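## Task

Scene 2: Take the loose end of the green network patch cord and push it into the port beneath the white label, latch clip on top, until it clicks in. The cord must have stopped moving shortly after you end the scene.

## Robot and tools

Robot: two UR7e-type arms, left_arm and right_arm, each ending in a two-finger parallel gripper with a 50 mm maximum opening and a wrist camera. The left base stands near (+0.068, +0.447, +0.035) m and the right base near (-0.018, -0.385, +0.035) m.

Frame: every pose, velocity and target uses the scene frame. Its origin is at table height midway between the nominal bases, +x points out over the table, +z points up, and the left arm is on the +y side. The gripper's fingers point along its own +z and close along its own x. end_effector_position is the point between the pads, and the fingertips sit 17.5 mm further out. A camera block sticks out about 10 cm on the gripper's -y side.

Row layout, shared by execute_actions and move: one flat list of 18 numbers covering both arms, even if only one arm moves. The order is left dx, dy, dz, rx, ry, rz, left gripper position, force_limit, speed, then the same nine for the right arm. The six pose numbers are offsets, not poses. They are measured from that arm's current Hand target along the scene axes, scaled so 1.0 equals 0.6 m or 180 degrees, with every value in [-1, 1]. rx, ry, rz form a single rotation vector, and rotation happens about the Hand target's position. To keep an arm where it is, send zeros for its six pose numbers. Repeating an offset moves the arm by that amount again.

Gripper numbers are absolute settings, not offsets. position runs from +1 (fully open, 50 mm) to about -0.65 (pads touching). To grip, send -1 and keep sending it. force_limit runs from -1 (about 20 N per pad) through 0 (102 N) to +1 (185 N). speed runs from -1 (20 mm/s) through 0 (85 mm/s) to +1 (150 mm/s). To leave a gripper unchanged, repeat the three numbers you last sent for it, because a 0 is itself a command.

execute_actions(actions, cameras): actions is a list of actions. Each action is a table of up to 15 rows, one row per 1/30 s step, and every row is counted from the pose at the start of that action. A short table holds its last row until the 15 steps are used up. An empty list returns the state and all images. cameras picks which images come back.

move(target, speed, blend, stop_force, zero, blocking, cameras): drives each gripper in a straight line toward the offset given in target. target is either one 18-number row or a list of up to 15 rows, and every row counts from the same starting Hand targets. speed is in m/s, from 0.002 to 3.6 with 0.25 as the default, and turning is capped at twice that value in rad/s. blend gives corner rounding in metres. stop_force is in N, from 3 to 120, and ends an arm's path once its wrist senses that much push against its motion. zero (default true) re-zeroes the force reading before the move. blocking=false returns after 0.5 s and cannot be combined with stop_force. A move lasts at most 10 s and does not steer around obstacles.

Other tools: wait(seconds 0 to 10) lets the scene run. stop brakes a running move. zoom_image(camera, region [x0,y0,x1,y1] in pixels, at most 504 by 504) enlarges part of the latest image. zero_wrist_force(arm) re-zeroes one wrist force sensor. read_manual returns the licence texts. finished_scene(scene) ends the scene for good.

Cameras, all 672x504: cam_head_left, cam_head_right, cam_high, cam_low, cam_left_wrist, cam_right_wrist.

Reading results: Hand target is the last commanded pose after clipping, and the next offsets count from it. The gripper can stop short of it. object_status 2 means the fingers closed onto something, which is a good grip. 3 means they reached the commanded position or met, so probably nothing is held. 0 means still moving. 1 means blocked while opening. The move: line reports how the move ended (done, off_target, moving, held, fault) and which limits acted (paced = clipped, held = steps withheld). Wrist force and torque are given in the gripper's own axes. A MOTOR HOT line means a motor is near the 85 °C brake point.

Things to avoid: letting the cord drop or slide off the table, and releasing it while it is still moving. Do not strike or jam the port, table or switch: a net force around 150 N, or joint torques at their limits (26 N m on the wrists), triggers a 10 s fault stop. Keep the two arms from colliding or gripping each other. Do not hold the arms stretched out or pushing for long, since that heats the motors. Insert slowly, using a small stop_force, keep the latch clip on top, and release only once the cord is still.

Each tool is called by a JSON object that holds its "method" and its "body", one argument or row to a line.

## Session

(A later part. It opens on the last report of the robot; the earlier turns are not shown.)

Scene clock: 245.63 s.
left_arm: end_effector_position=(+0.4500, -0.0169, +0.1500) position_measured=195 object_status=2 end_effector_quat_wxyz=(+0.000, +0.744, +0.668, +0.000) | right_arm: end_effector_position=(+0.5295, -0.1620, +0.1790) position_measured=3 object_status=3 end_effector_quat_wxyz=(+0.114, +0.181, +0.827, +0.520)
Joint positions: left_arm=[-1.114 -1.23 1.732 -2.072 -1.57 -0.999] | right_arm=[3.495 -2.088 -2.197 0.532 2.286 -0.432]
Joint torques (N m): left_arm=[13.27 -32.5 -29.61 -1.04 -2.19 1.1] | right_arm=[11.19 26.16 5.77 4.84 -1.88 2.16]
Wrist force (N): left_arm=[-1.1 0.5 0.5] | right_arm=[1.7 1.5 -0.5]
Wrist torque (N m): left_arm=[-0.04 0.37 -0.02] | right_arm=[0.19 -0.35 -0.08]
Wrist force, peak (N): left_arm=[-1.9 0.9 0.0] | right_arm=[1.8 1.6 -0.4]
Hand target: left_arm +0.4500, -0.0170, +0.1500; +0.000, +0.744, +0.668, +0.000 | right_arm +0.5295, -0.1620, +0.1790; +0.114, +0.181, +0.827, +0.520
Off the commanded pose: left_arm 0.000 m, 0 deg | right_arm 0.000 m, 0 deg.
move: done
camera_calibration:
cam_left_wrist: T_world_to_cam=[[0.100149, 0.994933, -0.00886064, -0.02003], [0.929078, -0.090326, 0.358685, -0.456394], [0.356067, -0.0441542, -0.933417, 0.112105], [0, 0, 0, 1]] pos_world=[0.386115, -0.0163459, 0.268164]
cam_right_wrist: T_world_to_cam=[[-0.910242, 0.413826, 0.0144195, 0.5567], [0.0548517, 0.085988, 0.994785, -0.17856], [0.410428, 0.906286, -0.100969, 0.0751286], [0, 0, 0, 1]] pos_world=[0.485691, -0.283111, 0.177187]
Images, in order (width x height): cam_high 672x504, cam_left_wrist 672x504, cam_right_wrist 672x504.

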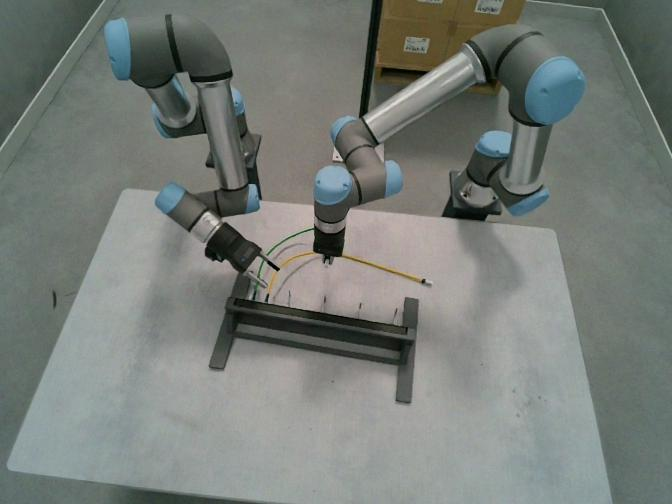

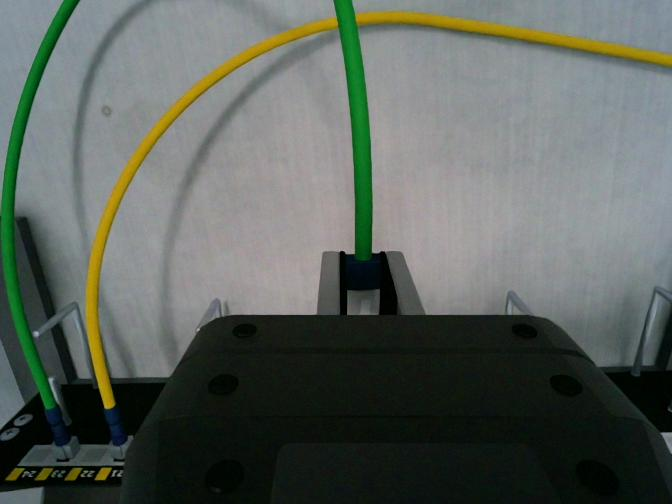

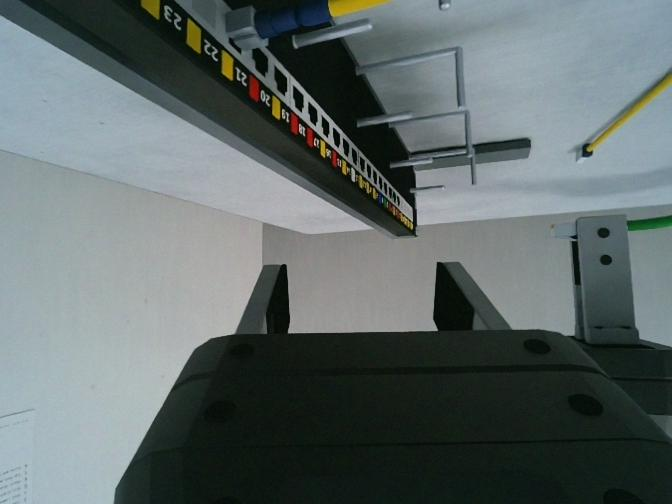

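{"method": "move", "body": {
  "target": [0.1583,-0.005,-0.075,0,0,0.0106,-1,-0.1,-1,0,0,0,0,0,0,1,1,1],
  "speed": 0.12,
  "cameras": ["cam_left_wrist","cam_right_wrist"]
}}

{"method": "zoom_image", "body": {
  "camera": "cam_right_wrist",
  "region": [310, 100, 410, 200]
}}

Scene clock: 281.40 s.
left_arm: end_effector_position=(+0.5449, -0.0200, +0.1051) position_measured=195 object_status=2 end_effector_quat_wxyz=(+0.000, +0.733, +0.680, +0.000) | right_arm: end_effector_position=(+0.5295, -0.1620, +0.1790) position_measured=3 object_status=3 end_effector_quat_wxyz=(+0.114, +0.181, +0.827, +0.520)
Joint positions: left_arm=[-0.984 -1.038 1.57 -2.103 -1.57 -0.902] | right_arm=[3.495 -2.088 -2.197 0.532 2.286 -0.432]
Joint torques (N m): left_arm=[12.94 -40.55 -27.85 -0.92 -2.11 1.42] | right_arm=[11.6 26.51 6.36 4.97 -1.92 2.3]
Wrist force (N): left_arm=[-1.1 0.7 0.8] | right_arm=[1.5 1.4 -0.3]
Wrist torque (N m): left_arm=[-0.02 0.36 -0.02] | right_arm=[0.17 -0.32 -0.09]
Wrist force, peak (N): left_arm=[-0.9 1.8 1.3] | right_arm=[1.8 1.7 -0.5]
Hand target: left_arm +0.5450, -0.0200, +0.1050; +0.000, +0.733, +0.680, +0.000 | right_arm +0.5295, -0.1620, +0.1790; +0.114, +0.181, +0.827, +0.520
Off the commanded pose: left_arm 0.000 m, 0 deg | right_arm 0.000 m, 0 deg.
move: done
camera_calibration:
cam_left_wrist: T_world_to_cam=[[0.0672687, 0.997696, -0.0087743, -0.00893793], [0.931568, -0.059656, 0.35864, -0.529396], [0.35729, -0.0322991, -0.933435, 0.0358677], [0, 0, 0, 1]] pos_world=[0.480955, -0.0215058, 0.223264]
cam_right_wrist: T_world_to_cam=[[-0.910242, 0.413826, 0.0144195, 0.5567], [0.0548517, 0.085988, 0.994785, -0.17856], [0.410428, 0.906286, -0.100969, 0.0751286], [0, 0, 0, 1]] pos_world=[0.485691, -0.283111, 0.177187]
Images, in order (width x height): cam_left_wrist 672x504, cam_right_wrist 672x504.

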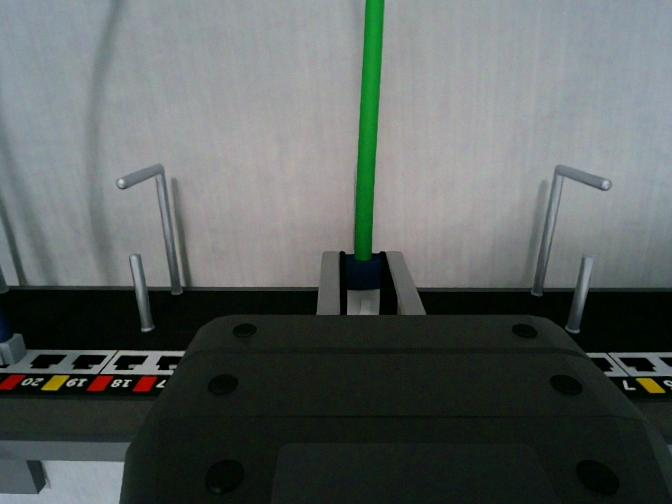

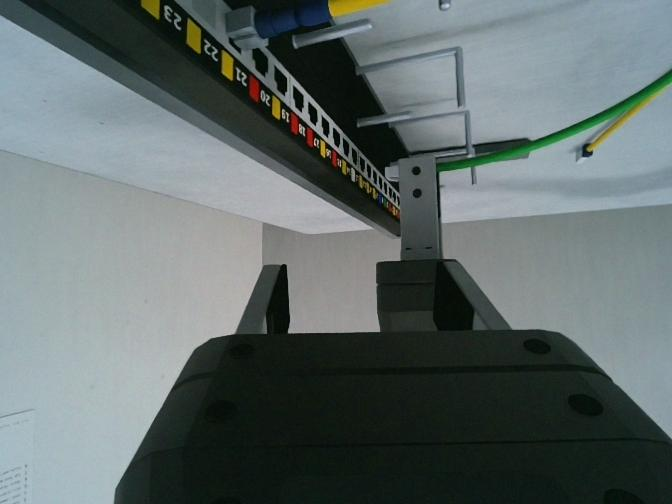

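Scaled by 5.040.

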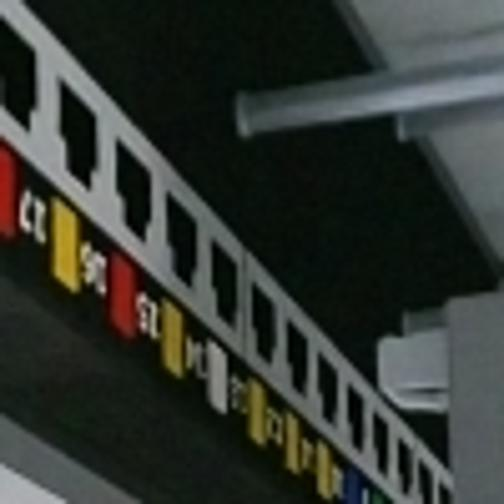

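{"method": "move", "body": {
  "target": [0.01245,-0.01233,-0.0195,0,0,0,-1,-0.1,-1,0,0,0,0,0,0,1,1,1],
  "speed": 0.06,
  "cameras": ["cam_left_wrist","cam_right_wrist"]
}}

{"method": "zoom_image", "body": {
  "camera": "cam_right_wrist",
  "region": [340, 135, 390, 185]
}}

{"method": "zoom_image", "body": {
  "camera": "cam_left_wrist",
  "region": [0, 220, 336, 472]
}}

{"method": "zoom_image", "body": {
  "camera": "cam_left_wrist",
  "region": [336, 220, 672, 472]
}}

Scene clock: 317.80 s.
left_arm: end_effector_position=(+0.5524, -0.0273, +0.0934) position_measured=195 object_status=2 end_effector_quat_wxyz=(+0.000, +0.733, +0.680, +0.000) | right_arm: end_effector_position=(+0.5295, -0.1620, +0.1790) position_measured=3 object_status=3 end_effector_quat_wxyz=(+0.114, +0.181, +0.827, +0.520)
Joint positions: left_arm=[-0.981 -1.002 1.546 -2.114 -1.57 -0.899] | right_arm=[3.495 -2.088 -2.197 0.532 2.286 -0.432]
Joint torques (N m): left_arm=[12.96 -41.58 -28.53 -4.89 -1.72 1.37] | right_arm=[13.38 26.71 7.09 4.76 -1.87 2.06]
Wrist force (N): left_arm=[-0.7 0.6 0.8] | right_arm=[1.6 1.5 -0.4]
Wrist torque (N m): left_arm=[-0.04 0.31 -0.04] | right_arm=[0.18 -0.33 -0.09]
Wrist force, peak (N): left_arm=[-1.1 0.9 0.9] | right_arm=[1.8 1.6 -0.3]
Hand target: left_arm +0.5525, -0.0274, +0.0933; +0.000, +0.733, +0.680, +0.000 | right_arm +0.5295, -0.1620, +0.1790; +0.114, +0.181, +0.827, +0.520
Off the commanded pose: left_arm 0.000 m, 0 deg | right_arm 0.000 m, 0 deg.
move: done
camera_calibration:
cam_left_wrist: T_world_to_cam=[[0.0672687, 0.997696, -0.0087743, -0.00226865], [0.931568, -0.059656, 0.35864, -0.532716], [0.35729, -0.0322991, -0.933435, 0.0219953], [0, 0, 0, 1]] pos_world=[0.488555, -0.0288058, 0.211564]
cam_right_wrist: T_world_to_cam=[[-0.910242, 0.413826, 0.0144195, 0.5567], [0.0548517, 0.085988, 0.994785, -0.17856], [0.410428, 0.906286, -0.100969, 0.0751286], [0, 0, 0, 1]] pos_world=[0.485691, -0.283111, 0.177187]
Images, in order (width x height): cam_left_wrist 672x504, cam_right_wrist 672x504.

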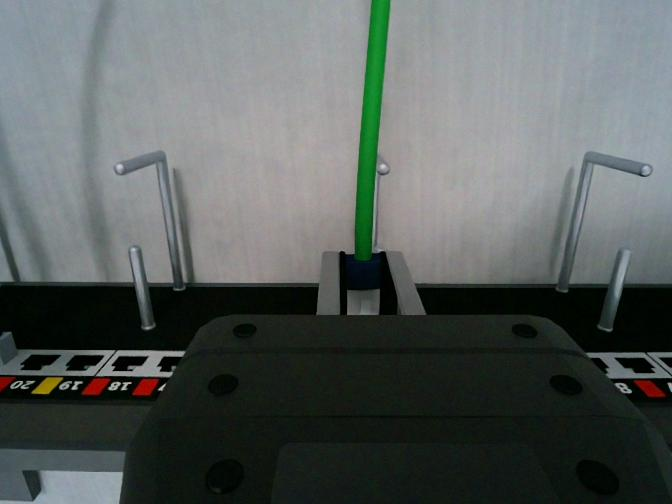

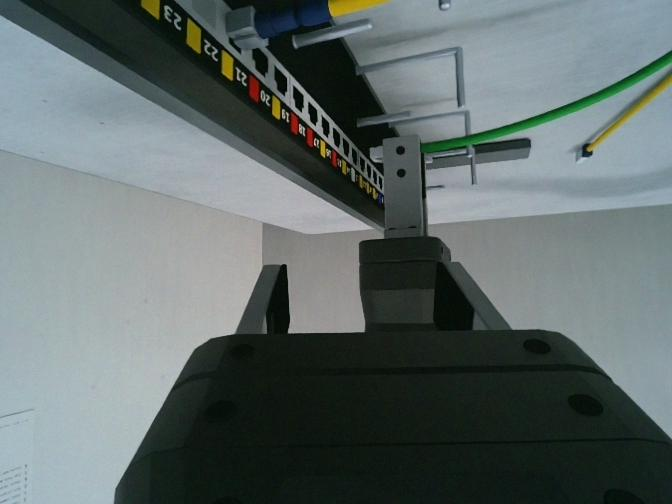

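Scaled by 10.080.

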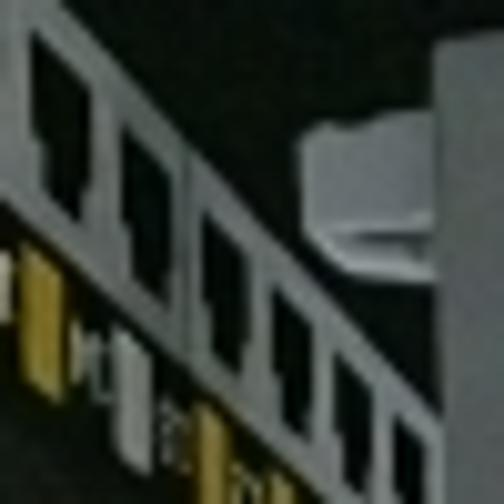

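Scaled by 1.500.

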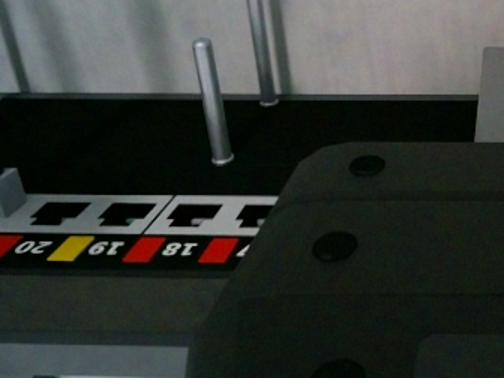

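Scaled by 1.500.

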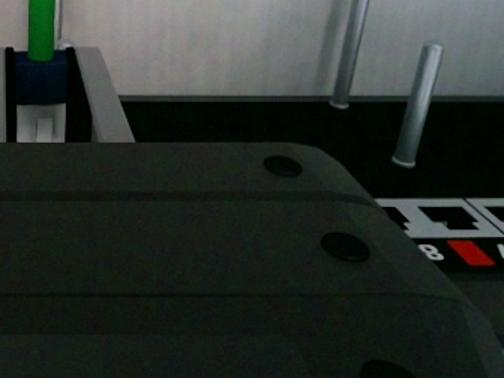

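{"method": "zoom_image", "body": {
  "camera": "cam_right_wrist",
  "region": [348, 141, 384, 177]
}}

Scaled by 14.000.

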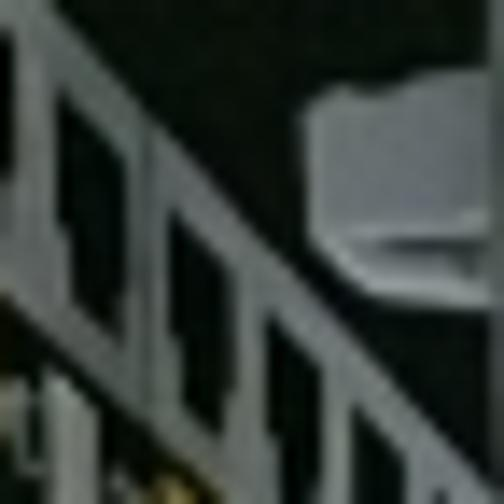

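{"method": "move", "body": {
  "target": [0.01325,-0.00167,-0.00133,0,0,0,-1,-0.1,-1,0,0,0,0,0,0,1,1,1],
  "speed": 0.04,
  "cameras": ["cam_right_wrist"]
}}

{"method": "zoom_image", "body": {
  "camera": "cam_right_wrist",
  "region": [342, 141, 378, 177]
}}

Scene clock: 344.33 s.
left_arm: end_effector_position=(+0.5603, -0.0284, +0.0925) position_measured=195 object_status=2 end_effector_quat_wxyz=(+0.000, +0.733, +0.680, +0.000) | right_arm: end_effector_position=(+0.5295, -0.1620, +0.1790) position_measured=3 object_status=3 end_effector_quat_wxyz=(+0.114, +0.181, +0.827, +0.520)
Joint positions: left_arm=[-0.972 -0.988 1.524 -2.107 -1.57 -0.89] | right_arm=[3.495 -2.088 -2.197 0.532 2.286 -0.432]
Joint torques (N m): left_arm=[12.45 -42.31 -28.31 -0.98 -0.74 1.34] | right_arm=[12.28 24.92 7.53 4.73 -1.88 2.28]
Wrist force (N): left_arm=[-1.0 0.5 0.7] | right_arm=[1.7 1.5 -0.1]
Wrist torque (N m): left_arm=[-0.05 0.35 -0.03] | right_arm=[0.19 -0.35 -0.09]
Wrist force, peak (N): left_arm=[-1.1 0.8 0.6] | right_arm=[1.8 1.7 -0.4]
Hand target: left_arm +0.5604, -0.0284, +0.0925; +0.000, +0.733, +0.680, +0.000 | right_arm +0.5295, -0.1620, +0.1790; +0.114, +0.181, +0.827, +0.520
Off the commanded pose: left_arm 0.000 m, 0 deg | right_arm 0.000 m, 0 deg.
move: done
camera_calibration:
cam_right_wrist: T_world_to_cam=[[-0.910242, 0.413826, 0.0144195, 0.5567], [0.0548517, 0.085988, 0.994785, -0.17856], [0.410428, 0.906286, -0.100969, 0.0751286], [0, 0, 0, 1]] pos_world=[0.485691, -0.283111, 0.177187]
Images, in order (width x height): cam_right_wrist 672x504.

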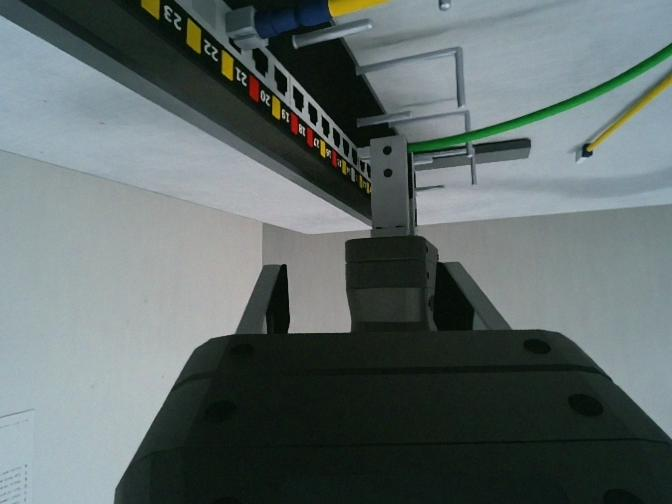

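Scaled by 14.000.

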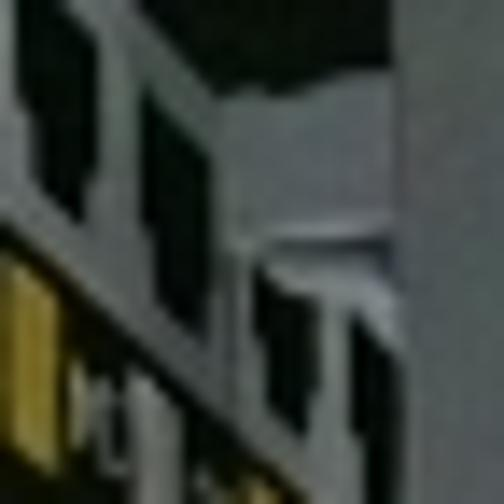

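{"method": "move", "body": {
  "target": [
    [0,-0.00033,-0.001,0,0,0,-1,-0.1,-1,0,0,0,0,0,0,1,1,1],
    [0.0125,-0.0013,-0.001,0,0,0,-1,-0.1,-1,0,0,0,0,0,0,1,1,1]
  ],
  "speed": 0.007,
  "stop_force": 4,
  "cameras": ["cam_right_wrist","cam_left_wrist"]
}}

{"method": "zoom_image", "body": {
  "camera": "cam_right_wrist",
  "region": [337, 141, 373, 177]
}}

{"method": "zoom_image", "body": {
  "camera": "cam_left_wrist",
  "region": [290, 180, 440, 330]
}}

Scene clock: 357.63 s.
left_arm: end_effector_position=(+0.5648, -0.0289, +0.0919) position_measured=195 object_status=2 end_effector_quat_wxyz=(+0.000, +0.733, +0.680, +0.000) | right_arm: end_effector_position=(+0.5295, -0.1620, +0.1790) position_measured=3 object_status=3 end_effector_quat_wxyz=(+0.114, +0.181, +0.827, +0.520)
Joint positions: left_arm=[-0.967 -0.98 1.512 -2.103 -1.57 -0.885] | right_arm=[3.495 -2.088 -2.197 0.532 2.286 -0.432]
Joint torques (N m): left_arm=[-13.98 -56.51 -15.08 -5.16 0.77 -1.99] | right_arm=[13.14 27.1 5.73 4.46 -1.62 2.29]
Wrist force (N): left_arm=[-0.6 -2.1 0.8] | right_arm=[1.6 1.5 -0.2]
Wrist torque (N m): left_arm=[-0.11 0.35 -0.01] | right_arm=[0.18 -0.33 -0.09]
Wrist force, peak (N): left_arm=[0.3 -9.1 -0.4] | right_arm=[1.7 1.8 -0.4]
Hand target: left_arm +0.5648, -0.0289, +0.0919; +0.000, +0.733, +0.680, +0.000 (not the last commanded pose) | right_arm +0.5295, -0.1620, +0.1790; +0.114, +0.181, +0.827, +0.520
Off the commanded pose: left_arm 0.003 m, 0 deg | right_arm 0.000 m, 0 deg.
move: contact (left_arm); path passed 1 of 2 targets
camera_calibration:
cam_left_wrist: T_world_to_cam=[[0.0672687, 0.997696, -0.0087743, -0.0015129], [0.931568, -0.059656, 0.35864, -0.543732], [0.35729, -0.0322991, -0.933435, 0.0161488], [0, 0, 0, 1]] pos_world=[0.500855, -0.0304058, 0.210064]
cam_right_wrist: T_world_to_cam=[[-0.910242, 0.413826, 0.0144195, 0.5567], [0.0548517, 0.085988, 0.994785, -0.17856], [0.410428, 0.906286, -0.100969, 0.0751286], [0, 0, 0, 1]] pos_world=[0.485691, -0.283111, 0.177187]
Images, in order (width x height): cam_left_wrist 672x504, cam_right_wrist 672x504.

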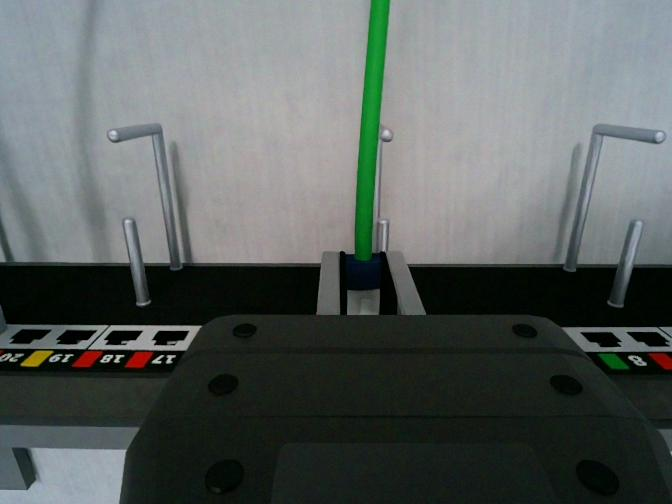

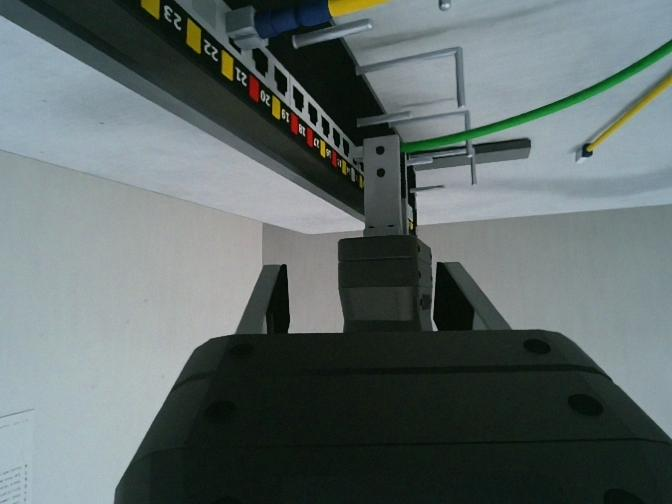

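Scaled by 14.000.

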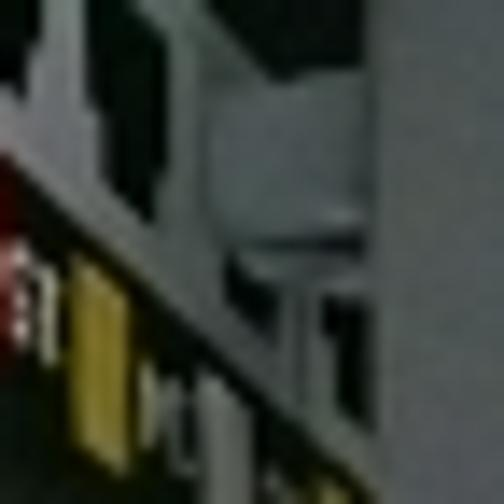

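Scaled by 3.360.

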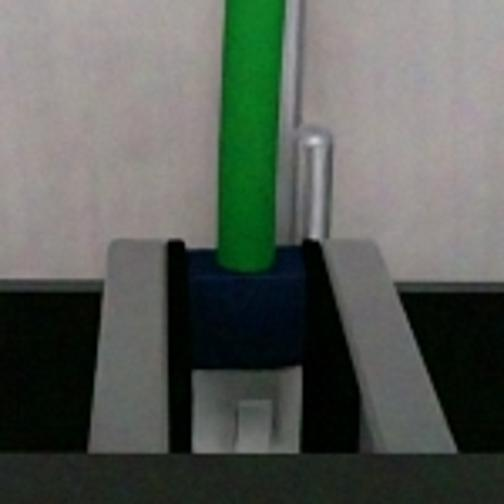

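{"method": "zoom_image", "body": {
  "camera": "cam_right_wrist",
  "region": [345, 143, 367, 165]
}}

Scaled by 22.909.

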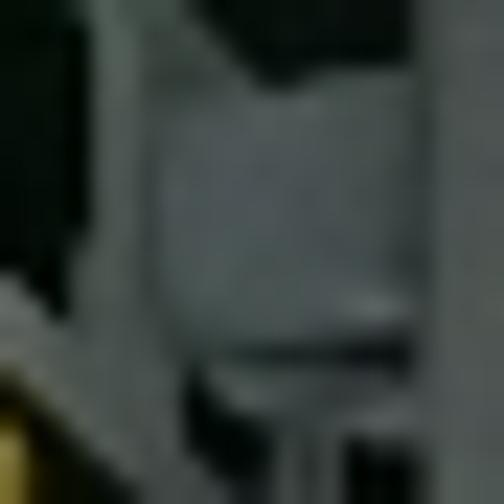

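{"method": "move", "body": {
  "target": [-0.0033,0.00025,-0.0005,0,0,0,-1,-0.1,-1,0,0,0,0,0,0,1,1,1],
  "speed": 0.01
}}

{"method": "move", "body": {
  "target": [0.0133,-0.001,0,0,0,0,-1,-0.1,-1,0,0,0,0,0,0,1,1,1],
  "speed": 0.007,
  "stop_force": 4,
  "cameras": ["cam_right_wrist"]
}}

{"method": "zoom_image", "body": {
  "camera": "cam_right_wrist",
  "region": [337, 141, 373, 177]
}}

Scene clock: 405.33 s.
left_arm: end_effector_position=(+0.5629, -0.0288, +0.0916) position_measured=195 object_status=2 end_effector_quat_wxyz=(+0.000, +0.733, +0.680, +0.000) | right_arm: end_effector_position=(+0.5295, -0.1620, +0.1790) position_measured=3 object_status=3 end_effector_quat_wxyz=(+0.114, +0.181, +0.827, +0.520)
Joint positions: left_arm=[-0.969 -0.982 1.518 -2.105 -1.57 -0.887] | right_arm=[3.495 -2.088 -2.197 0.532 2.286 -0.432]
Joint torques (N m): left_arm=[-13.74 -56.19 -14.3 -5.19 0.71 -1.9] | right_arm=[12.26 26.54 6.94 4.75 -1.75 2.25]
Wrist force (N): left_arm=[-1.0 0.5 0.8] | right_arm=[1.5 1.4 -0.5]
Wrist torque (N m): left_arm=[-0.05 0.35 0.15] | right_arm=[0.16 -0.32 -0.09]
Wrist force, peak (N): left_arm=[-0.6 -2.3 1.1] | right_arm=[2.0 1.4 -0.5]
Hand target: left_arm +0.5628, -0.0288, +0.0916; +0.000, +0.733, +0.680, +0.000 | right_arm +0.5295, -0.1620, +0.1790; +0.114, +0.181, +0.827, +0.520
Off the commanded pose: left_arm 0.000 m, 0 deg | right_arm 0.000 m, 0 deg.
move: done

Scene clock: 406.93 s.
left_arm: end_effector_position=(+0.5646, -0.0289, +0.0916) position_measured=195 object_status=2 end_effector_quat_wxyz=(+0.000, +0.733, +0.680, +0.000) | right_arm: end_effector_position=(+0.5295, -0.1620, +0.1790) position_measured=3 object_status=3 end_effector_quat_wxyz=(+0.114, +0.181, +0.827, +0.520)
Joint positions: left_arm=[-0.967 -0.98 1.513 -2.103 -1.57 -0.885] | right_arm=[3.495 -2.088 -2.197 0.532 2.286 -0.432]
Joint torques (N m): left_arm=[-12.75 -55.86 -14.6 -5.11 0.69 -1.63] | right_arm=[11.55 26.08 5.6 4.53 -1.72 2.21]
Wrist force (N): left_arm=[-1.2 -3.2 -0.7] | right_arm=[1.6 1.3 -0.3]
Wrist torque (N m): left_arm=[-0.16 0.29 0.00] | right_arm=[0.16 -0.34 -0.09]
Wrist force, peak (N): left_arm=[-1.1 -11.2 -1.9] | right_arm=[1.7 1.8 -0.5]
Hand target: left_arm +0.5646, -0.0289, +0.0916; +0.000, +0.733, +0.680, +0.000 (not the last commanded pose) | right_arm +0.5295, -0.1620, +0.1790; +0.114, +0.181, +0.827, +0.520
Off the commanded pose: left_arm 0.006 m, 0 deg | right_arm 0.000 m, 0 deg.
move: contact (left_arm)
camera_calibration:
cam_right_wrist: T_world_to_cam=[[-0.910242, 0.413826, 0.0144195, 0.5567], [0.0548517, 0.085988, 0.994785, -0.17856], [0.410428, 0.906286, -0.100969, 0.0751286], [0, 0, 0, 1]] pos_world=[0.485691, -0.283111, 0.177187]
Images, in order (width x height): cam_right_wrist 672x504.

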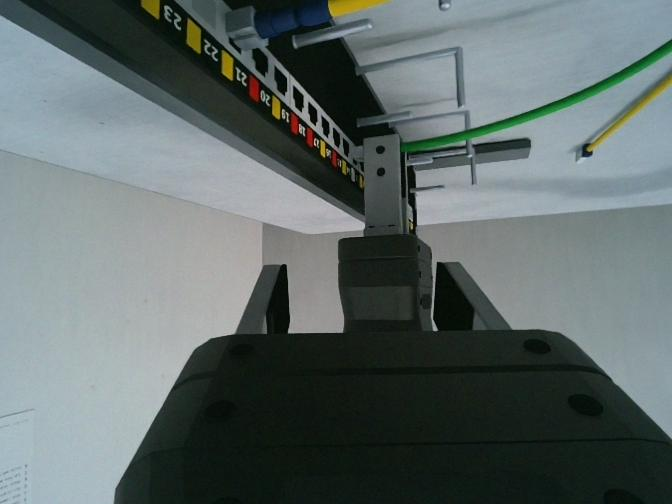

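Scaled by 14.000.

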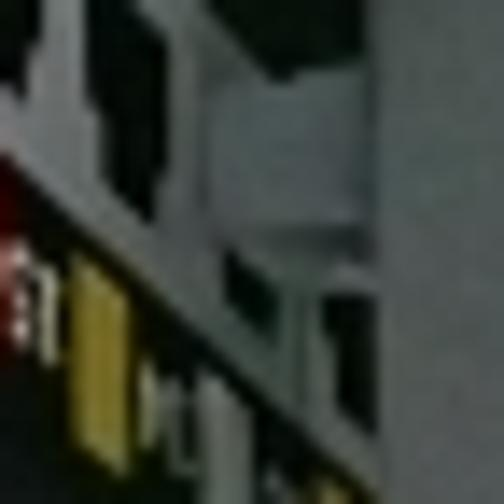

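{"method": "move", "body": {
  "target": [-0.0033,0.00025,0.0012,0,0,0,-1,-0.1,-1,0,0,0,0,0,0,1,1,1],
  "speed": 0.01
}}

{"method": "move", "body": {
  "target": [0.0133,-0.001,0,0,0,0,-1,-0.1,-1,0,0,0,0,0,0,1,1,1],
  "speed": 0.007,
  "stop_force": 4,
  "cameras": ["cam_right_wrist"]
}}

{"method": "zoom_image", "body": {
  "camera": "cam_right_wrist",
  "region": [337, 141, 373, 177]
}}

Scene clock: 420.17 s.
left_arm: end_effector_position=(+0.5628, -0.0288, +0.0923) position_measured=195 object_status=2 end_effector_quat_wxyz=(+0.000, +0.733, +0.680, +0.000) | right_arm: end_effector_position=(+0.5295, -0.1620, +0.1790) position_measured=3 object_status=3 end_effector_quat_wxyz=(+0.114, +0.181, +0.827, +0.520)
Joint positions: left_arm=[-0.97 -0.983 1.517 -2.104 -1.57 -0.887] | right_arm=[3.495 -2.088 -2.197 0.532 2.286 -0.432]
Joint torques (N m): left_arm=[-14.43 -55.74 -13.74 -4.87 0.65 -1.97] | right_arm=[10.69 26.77 6.14 4.38 -1.72 2]
Wrist force (N): left_arm=[-1.1 0.5 0.6] | right_arm=[1.8 1.4 -0.3]
Wrist torque (N m): left_arm=[-0.04 0.36 0.15] | right_arm=[0.17 -0.36 -0.09]
Wrist force, peak (N): left_arm=[-1.7 -3.4 -0.5] | right_arm=[1.9 1.6 -0.5]
Hand target: left_arm +0.5627, -0.0288, +0.0924; +0.000, +0.733, +0.680, +0.000 | right_arm +0.5295, -0.1620, +0.1790; +0.114, +0.181, +0.827, +0.520
Off the commanded pose: left_arm 0.000 m, 0 deg | right_arm 0.000 m, 0 deg.
move: done

Scene clock: 421.73 s.
left_arm: end_effector_position=(+0.5645, -0.0290, +0.0924) position_measured=195 object_status=2 end_effector_quat_wxyz=(+0.000, +0.733, +0.680, +0.000) | right_arm: end_effector_position=(+0.5295, -0.1620, +0.1790) position_measured=3 object_status=3 end_effector_quat_wxyz=(+0.114, +0.181, +0.827, +0.520)
Joint positions: left_arm=[-0.968 -0.981 1.512 -2.102 -1.57 -0.885] | right_arm=[3.495 -2.088 -2.197 0.532 2.286 -0.432]
Joint torques (N m): left_arm=[-11.93 -57.6 -15.21 -5.07 0.73 -1.87] | right_arm=[11.83 27.03 6.32 4.52 -1.84 2.14]
Wrist force (N): left_arm=[-1.6 -2.1 1.9] | right_arm=[1.5 1.3 -0.4]
Wrist torque (N m): left_arm=[-0.11 0.32 0.03] | right_arm=[0.15 -0.32 -0.09]
Wrist force, peak (N): left_arm=[-1.4 -8.9 0.2] | right_arm=[1.8 1.6 -0.4]
Hand target: left_arm +0.5645, -0.0290, +0.0924; +0.000, +0.733, +0.680, +0.000 (not the last commanded pose) | right_arm +0.5295, -0.1620, +0.1790; +0.114, +0.181, +0.827, +0.520
Off the commanded pose: left_arm 0.006 m, 0 deg | right_arm 0.000 m, 0 deg.
move: contact (left_arm)
camera_calibration:
cam_right_wrist: T_world_to_cam=[[-0.910242, 0.413826, 0.0144195, 0.5567], [0.0548517, 0.085988, 0.994785, -0.17856], [0.410428, 0.906286, -0.100969, 0.0751286], [0, 0, 0, 1]] pos_world=[0.485691, -0.283111, 0.177187]
Images, in order (width x height): cam_right_wrist 672x504.

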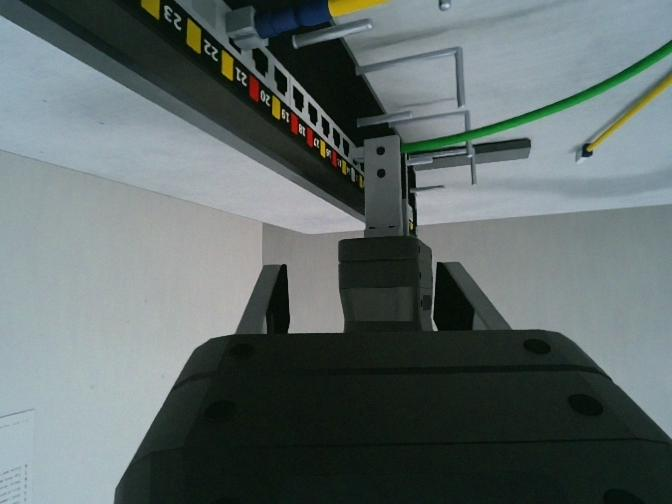

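Scaled by 14.000.

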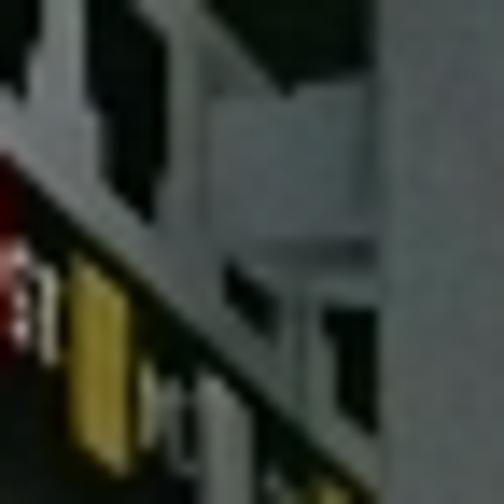

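{"method": "move", "body": {
  "target": [-0.0033,-0.0004,-0.0007,0,0,0,-1,-0.1,-1,0,0,0,0,0,0,1,1,1],
  "speed": 0.01
}}

{"method": "move", "body": {
  "target": [0.0133,-0.001,0,0,0,0,-1,-0.1,-1,0,0,0,0,0,0,1,1,1],
  "speed": 0.007,
  "stop_force": 4
}}

Scene clock: 434.47 s.
left_arm: end_effector_position=(+0.5626, -0.0292, +0.0920) position_measured=195 object_status=2 end_effector_quat_wxyz=(+0.000, +0.733, +0.680, +0.000) | right_arm: end_effector_position=(+0.5295, -0.1620, +0.1790) position_measured=3 object_status=3 end_effector_quat_wxyz=(+0.114, +0.181, +0.827, +0.520)
Joint positions: left_arm=[-0.97 -0.983 1.517 -2.105 -1.57 -0.887] | right_arm=[3.495 -2.088 -2.197 0.532 2.286 -0.432]
Joint torques (N m): left_arm=[-15.58 -55.19 -13 -4.87 0.63 -1.76] | right_arm=[11.83 27.64 7.34 4.47 -1.77 2.16]
Wrist force (N): left_arm=[-0.9 0.4 0.4] | right_arm=[1.4 1.4 -0.4]
Wrist torque (N m): left_arm=[-0.07 0.34 0.15] | right_arm=[0.17 -0.31 -0.09]
Wrist force, peak (N): left_arm=[-2.1 -2.2 2.1] | right_arm=[1.8 1.8 -0.4]
Hand target: left_arm +0.5625, -0.0292, +0.0920; +0.000, +0.733, +0.680, +0.000 | right_arm +0.5295, -0.1620, +0.1790; +0.114, +0.181, +0.827, +0.520
Off the commanded pose: left_arm 0.000 m, 0 deg | right_arm 0.000 m, 0 deg.
move: done

Scene clock: 436.07 s.
left_arm: end_effector_position=(+0.5643, -0.0294, +0.0920) position_measured=195 object_status=2 end_effector_quat_wxyz=(+0.000, +0.733, +0.680, +0.000) | right_arm: end_effector_position=(+0.5295, -0.1620, +0.1790) position_measured=3 object_status=3 end_effector_quat_wxyz=(+0.114, +0.181, +0.827, +0.520)
Joint positions: left_arm=[-0.968 -0.98 1.512 -2.103 -1.57 -0.885] | right_arm=[3.495 -2.088 -2.197 0.532 2.286 -0.432]
Joint torques (N m): left_arm=[-13.98 -56.22 -16.26 -5.33 0.74 -1.89] | right_arm=[11.4 27.12 6.84 4.6 -1.66 2.09]
Wrist force (N): left_arm=[-0.4 -2.8 0.6] | right_arm=[1.4 1.5 -0.6]
Wrist torque (N m): left_arm=[-0.15 0.35 0.01] | right_arm=[0.18 -0.30 -0.09]
Wrist force, peak (N): left_arm=[-1.0 -10.7 -1.3] | right_arm=[1.9 1.7 -0.3]
Hand target: left_arm +0.5643, -0.0294, +0.0920; +0.000, +0.733, +0.680, +0.000 (not the last commanded pose) | right_arm +0.5295, -0.1620, +0.1790; +0.114, +0.181, +0.827, +0.520
Off the commanded pose: left_arm 0.006 m, 0 deg | right_arm 0.000 m, 0 deg.
move: contact (left_arm)

{"method": "move", "body": {
  "target": [-0.003,0.0015,0,0,0,0,-1,-0.1,-1,0,0,0,0,0,0,1,1,1],
  "speed": 0.01
}}

{"method": "move", "body": {
  "target": [0.0133,-0.001,0,0,0,0,-1,-0.1,-1,0,0,0,0,0,0,1,1,1],
  "speed": 0.007,
  "stop_force": 4,
  "cameras": ["cam_right_wrist"]
}}

{"method": "zoom_image", "body": {
  "camera": "cam_right_wrist",
  "region": [345, 143, 367, 165]
}}

Scene clock: 448.03 s.
left_arm: end_effector_position=(+0.5626, -0.0286, +0.0920) position_measured=195 object_status=2 end_effector_quat_wxyz=(+0.000, +0.733, +0.680, +0.000) | right_arm: end_effector_position=(+0.5295, -0.1620, +0.1790) position_measured=3 object_status=3 end_effector_quat_wxyz=(+0.114, +0.181, +0.827, +0.520)
Joint positions: left_arm=[-0.969 -0.984 1.518 -2.105 -1.57 -0.887] | right_arm=[3.495 -2.088 -2.197 0.532 2.286 -0.432]
Joint torques (N m): left_arm=[-13.11 -56.59 -14.73 -5.01 0.63 -1.89] | right_arm=[11.05 26.58 7.85 4.34 -1.78 2.37]
Wrist force (N): left_arm=[-0.8 0.5 0.6] | right_arm=[1.5 1.6 -0.7]
Wrist torque (N m): left_arm=[-0.05 0.33 0.15] | right_arm=[0.20 -0.31 -0.09]
Wrist force, peak (N): left_arm=[-0.4 -3.0 0.4] | right_arm=[1.7 1.7 -0.5]
Hand target: left_arm +0.5625, -0.0285, +0.0920; +0.000, +0.733, +0.680, +0.000 | right_arm +0.5295, -0.1620, +0.1790; +0.114, +0.181, +0.827, +0.520
Off the commanded pose: left_arm 0.000 m, 0 deg | right_arm 0.000 m, 0 deg.
move: done

Scene clock: 449.70 s.
left_arm: end_effector_position=(+0.5649, -0.0287, +0.0920) position_measured=195 object_status=2 end_effector_quat_wxyz=(+0.000, +0.733, +0.680, +0.000) | right_arm: end_effector_position=(+0.5295, -0.1620, +0.1790) position_measured=3 object_status=3 end_effector_quat_wxyz=(+0.114, +0.181, +0.827, +0.520)
Joint positions: left_arm=[-0.967 -0.98 1.512 -2.103 -1.57 -0.884] | right_arm=[3.495 -2.088 -2.197 0.532 2.286 -0.432]
Joint torques (N m): left_arm=[-12.22 -56.73 -15.57 -5.22 0.73 -1.79] | right_arm=[11.12 26.35 7.06 4.37 -1.75 2.43]
Wrist force (N): left_arm=[-1.9 -3.0 1.3] | right_arm=[1.8 1.4 -0.5]
Wrist torque (N m): left_arm=[-0.16 0.37 0.02] | right_arm=[0.17 -0.36 -0.09]
Wrist force, peak (N): left_arm=[-1.1 -10.7 0.0] | right_arm=[1.9 1.5 -0.4]
Hand target: left_arm +0.5649, -0.0287, +0.0920; +0.000, +0.733, +0.680, +0.000 (not the last commanded pose) | right_arm +0.5295, -0.1620, +0.1790; +0.114, +0.181, +0.827, +0.520
Off the commanded pose: left_arm 0.006 m, 0 deg | right_arm 0.000 m, 0 deg.
move: contact (left_arm)
camera_calibration:
cam_right_wrist: T_world_to_cam=[[-0.910242, 0.413826, 0.0144195, 0.5567], [0.0548517, 0.085988, 0.994785, -0.17856], [0.410428, 0.906286, -0.100969, 0.0751286], [0, 0, 0, 1]] pos_world=[0.485691, -0.283111, 0.177187]
Images, in order (width x height): cam_right_wrist 672x504.

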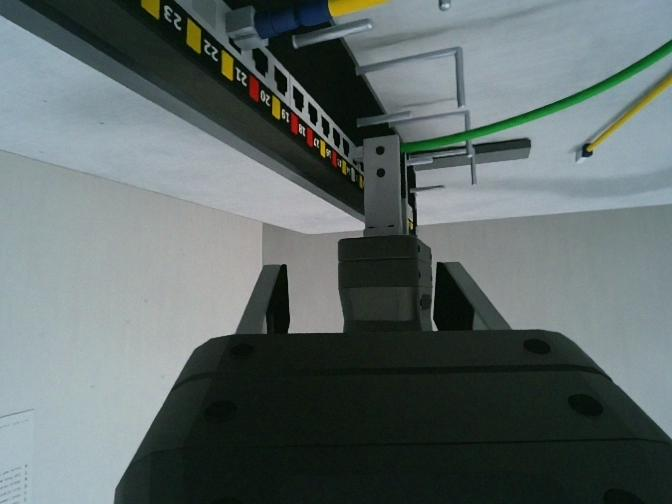

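Scaled by 22.909.

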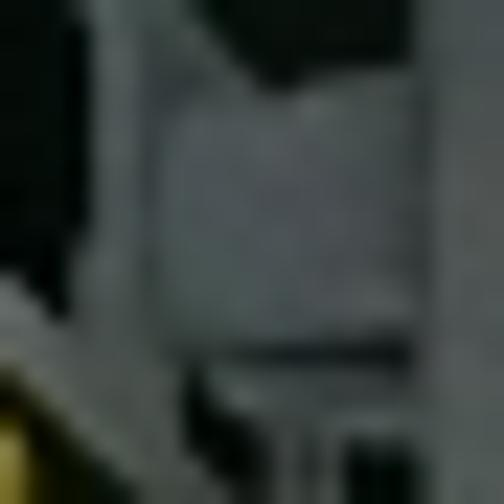

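{"method": "move", "body": {
  "target": [-0.0033,0.0013,0,0,0,0,-1,-0.1,-1,0,0,0,0,0,0,1,1,1],
  "speed": 0.01
}}

{"method": "move", "body": {
  "target": [0.0133,-0.001,0,0,0,0,-1,-0.1,-1,0,0,0,0,0,0,1,1,1],
  "speed": 0.007,
  "stop_force": 4
}}

Scene clock: 462.43 s.
left_arm: end_effector_position=(+0.5630, -0.0280, +0.0920) position_measured=195 object_status=2 end_effector_quat_wxyz=(+0.000, +0.733, +0.680, +0.000) | right_arm: end_effector_position=(+0.5295, -0.1620, +0.1790) position_measured=3 object_status=3 end_effector_quat_wxyz=(+0.114, +0.181, +0.827, +0.520)
Joint positions: left_arm=[-0.969 -0.984 1.519 -2.106 -1.57 -0.886] | right_arm=[3.495 -2.088 -2.197 0.532 2.286 -0.432]
Joint torques (N m): left_arm=[-13.2 -55.51 -15.05 -5.02 0.58 -1.8] | right_arm=[12.33 27.12 7.86 4.44 -1.68 2.08]
Wrist force (N): left_arm=[-0.8 0.5 0.7] | right_arm=[1.6 1.5 -0.5]
Wrist torque (N m): left_arm=[-0.04 0.33 0.15] | right_arm=[0.18 -0.34 -0.09]
Wrist force, peak (N): left_arm=[-1.9 -3.1 1.5] | right_arm=[2.0 1.4 -0.4]
Hand target: left_arm +0.5629, -0.0279, +0.0920; +0.000, +0.733, +0.680, +0.000 | right_arm +0.5295, -0.1620, +0.1790; +0.114, +0.181, +0.827, +0.520
Off the commanded pose: left_arm 0.000 m, 0 deg | right_arm 0.000 m, 0 deg.
move: done

Scene clock: 464.03 s.
left_arm: end_effector_position=(+0.5648, -0.0281, +0.0920) position_measured=195 object_status=2 end_effector_quat_wxyz=(+0.000, +0.733, +0.680, +0.000) | right_arm: end_effector_position=(+0.5295, -0.1620, +0.1790) position_measured=3 object_status=3 end_effector_quat_wxyz=(+0.114, +0.181, +0.827, +0.520)
Joint positions: left_arm=[-0.967 -0.981 1.514 -2.104 -1.57 -0.884] | right_arm=[3.495 -2.088 -2.197 0.532 2.286 -0.432]
Joint torques (N m): left_arm=[-11.92 -55.92 -13.68 -4.83 0.74 -2.01] | right_arm=[11 26.79 6.92 4.59 -1.82 2.15]
Wrist force (N): left_arm=[-3.1 -1.6 1.2] | right_arm=[1.6 1.5 -0.4]
Wrist torque (N m): left_arm=[-0.08 0.28 0.04] | right_arm=[0.18 -0.33 -0.09]
Wrist force, peak (N): left_arm=[-3.2 -8.3 0.4] | right_arm=[1.8 1.8 -0.6]
Hand target: left_arm +0.5648, -0.0281, +0.0920; +0.000, +0.733, +0.680, +0.000 (not the last commanded pose) | right_arm +0.5295, -0.1620, +0.1790; +0.114, +0.181, +0.827, +0.520
Off the commanded pose: left_arm 0.006 m, 0 deg | right_arm 0.000 m, 0 deg.
move: contact (left_arm)

{"method": "move", "body": {
  "target": [-0.0033,-0.00125,-0.00017,0,0,0,-1,-0.1,-1,0,0,0,0,0,0,1,1,1],
  "speed": 0.01
}}

{"method": "move", "body": {
  "target": [0.0133,-0.001,0,0,0,0,-1,-0.1,-1,0,0,0,0,0,0,1,1,1],
  "speed": 0.006,
  "stop_force": 8,
  "cameras": ["cam_right_wrist"]
}}

{"method": "zoom_image", "body": {
  "camera": "cam_right_wrist",
  "region": [345, 143, 367, 165]
}}

Scene clock: 477.60 s.
left_arm: end_effector_position=(+0.5629, -0.0288, +0.0919) position_measured=195 object_status=2 end_effector_quat_wxyz=(+0.000, +0.733, +0.680, +0.000) | right_arm: end_effector_position=(+0.5295, -0.1620, +0.1790) position_measured=3 object_status=3 end_effector_quat_wxyz=(+0.114, +0.181, +0.827, +0.520)
Joint positions: left_arm=[-0.969 -0.983 1.517 -2.105 -1.57 -0.886] | right_arm=[3.495 -2.088 -2.197 0.532 2.286 -0.432]
Joint torques (N m): left_arm=[-15.1 -55.75 -14.16 -5.03 0.61 -1.94] | right_arm=[11.09 27.52 6.94 4.44 -1.67 2.34]
Wrist force (N): left_arm=[-1.0 0.6 0.5] | right_arm=[1.8 1.4 -0.4]
Wrist torque (N m): left_arm=[-0.03 0.35 0.15] | right_arm=[0.17 -0.36 -0.09]
Wrist force, peak (N): left_arm=[-3.7 -1.7 1.1] | right_arm=[1.8 1.6 -0.5]
Hand target: left_arm +0.5628, -0.0289, +0.0919; +0.000, +0.733, +0.680, +0.000 | right_arm +0.5295, -0.1620, +0.1790; +0.114, +0.181, +0.827, +0.520
Off the commanded pose: left_arm 0.000 m, 0 deg | right_arm 0.000 m, 0 deg.
move: done

Scene clock: 479.30 s.
left_arm: end_effector_position=(+0.5649, -0.0290, +0.0919) position_measured=195 object_status=2 end_effector_quat_wxyz=(+0.000, +0.733, +0.680, +0.000) | right_arm: end_effector_position=(+0.5295, -0.1620, +0.1790) position_measured=3 object_status=3 end_effector_quat_wxyz=(+0.114, +0.181, +0.827, +0.520)
Joint positions: left_arm=[-0.967 -0.979 1.512 -2.103 -1.57 -0.884] | right_arm=[3.495 -2.088 -2.197 0.532 2.286 -0.432]
Joint torques (N m): left_arm=[-12.82 -55.63 -16.58 -5.94 0.88 -1.91] | right_arm=[12.22 27.36 6.13 4.37 -1.69 2.01]
Wrist force (N): left_arm=[0.6 -6.9 -0.4] | right_arm=[1.8 1.3 -0.5]
Wrist torque (N m): left_arm=[-0.26 0.42 -0.03] | right_arm=[0.16 -0.36 -0.09]
Wrist force, peak (N): left_arm=[1.7 -14.6 -1.9] | right_arm=[1.8 1.7 -0.3]
Hand target: left_arm +0.5649, -0.0290, +0.0919; +0.000, +0.733, +0.680, +0.000 (not the last commanded pose) | right_arm +0.5295, -0.1620, +0.1790; +0.114, +0.181, +0.827, +0.520
Off the commanded pose: left_arm 0.006 m, 0 deg | right_arm 0.000 m, 0 deg.
move: contact (left_arm)
camera_calibration:
cam_right_wrist: T_world_to_cam=[[-0.910242, 0.413826, 0.0144195, 0.5567], [0.0548517, 0.085988, 0.994785, -0.17856], [0.410428, 0.906286, -0.100969, 0.0751286], [0, 0, 0, 1]] pos_world=[0.485691, -0.283111, 0.177187]
Images, in order (width x height): cam_right_wrist 672x504.

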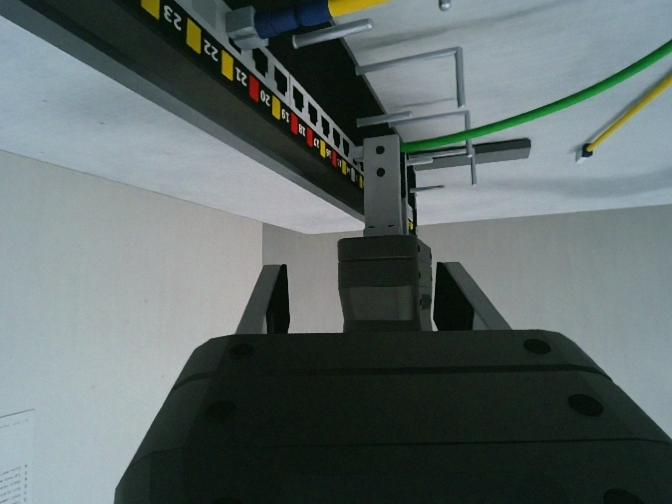

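Scaled by 22.909.

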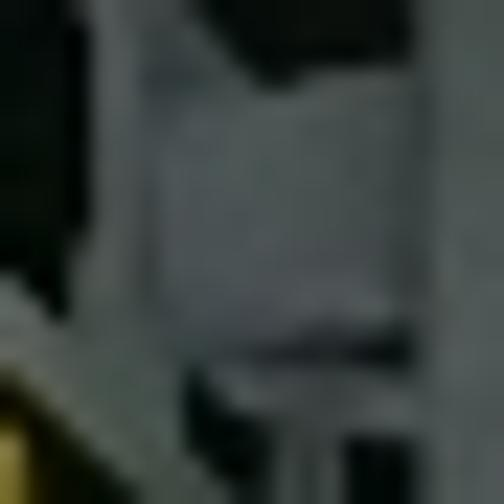

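{"method": "move", "body": {
  "target": [-0.015,0.0011,0,0,0,0,-1,-0.1,-1,0,0,0,0,0,0,1,1,1],
  "speed": 0.03,
  "cameras": ["cam_right_wrist","cam_left_wrist"]
}}

{"method": "zoom_image", "body": {
  "camera": "cam_right_wrist",
  "region": [356, 143, 386, 173]
}}

{"method": "zoom_image", "body": {
  "camera": "cam_left_wrist",
  "region": [335, 245, 395, 320]
}}

Scene clock: 522.47 s.
left_arm: end_effector_position=(+0.5560, -0.0284, +0.0919) position_measured=195 object_status=2 end_effector_quat_wxyz=(+0.000, +0.733, +0.680, +0.000) | right_arm: end_effector_position=(+0.5295, -0.1620, +0.1790) position_measured=3 object_status=3 end_effector_quat_wxyz=(+0.114, +0.181, +0.827, +0.520)
Joint positions: left_arm=[-0.977 -0.993 1.536 -2.112 -1.57 -0.894] | right_arm=[3.495 -2.088 -2.197 0.532 2.286 -0.432]
Joint torques (N m): left_arm=[-13.34 -55.52 -14.58 -5.03 -0.44 -2.1] | right_arm=[13.45 27.25 6.01 4.51 -1.61 2.06]
Wrist force (N): left_arm=[-1.0 1.2 0.5] | right_arm=[1.6 1.4 -0.3]
Wrist torque (N m): left_arm=[0.06 0.37 0.15] | right_arm=[0.17 -0.33 -0.09]
Wrist force, peak (N): left_arm=[1.1 -7.1 -0.8] | right_arm=[1.9 1.5 -0.3]
Hand target: left_arm +0.5559, -0.0284, +0.0919; +0.000, +0.733, +0.680, +0.000 | right_arm +0.5295, -0.1620, +0.1790; +0.114, +0.181, +0.827, +0.520
Off the commanded pose: left_arm 0.000 m, 0 deg | right_arm 0.000 m, 0 deg.
move: done
camera_calibration:
cam_left_wrist: T_world_to_cam=[[0.0677707, 0.997663, -0.00869659, -0.0017857], [0.931578, -0.0601562, 0.358531, -0.53546], [0.35717, -0.0323994, -0.933477, 0.0192841], [0, 0, 0, 1]] pos_world=[0.492056, -0.0298049, 0.209965]
cam_right_wrist: T_world_to_cam=[[-0.910242, 0.413826, 0.0144195, 0.5567], [0.0548517, 0.085988, 0.994785, -0.17856], [0.410428, 0.906286, -0.100969, 0.0751286], [0, 0, 0, 1]] pos_world=[0.485691, -0.283111, 0.177187]
Images, in order (width x height): cam_left_wrist 672x504, cam_right_wrist 672x504.

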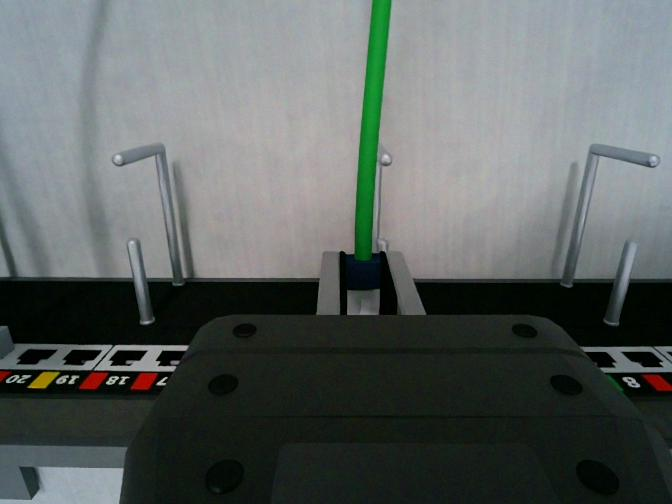

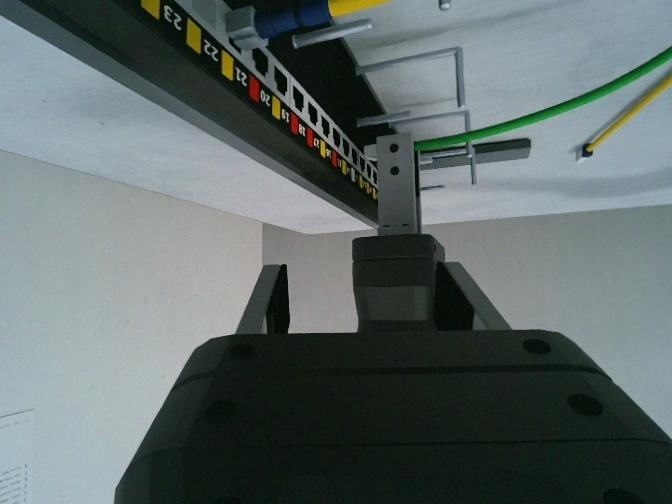

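Scaled by 16.800.

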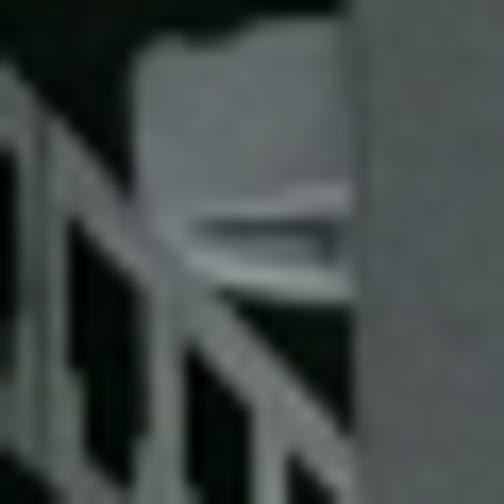

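Scaled by 6.720.

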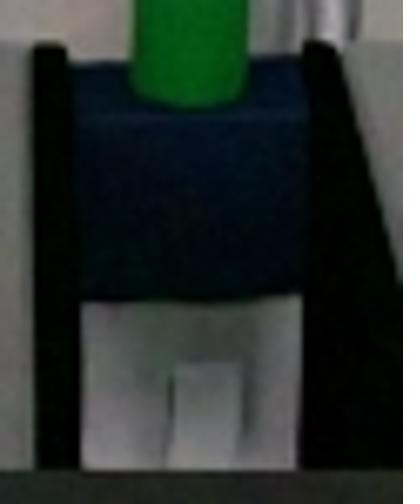

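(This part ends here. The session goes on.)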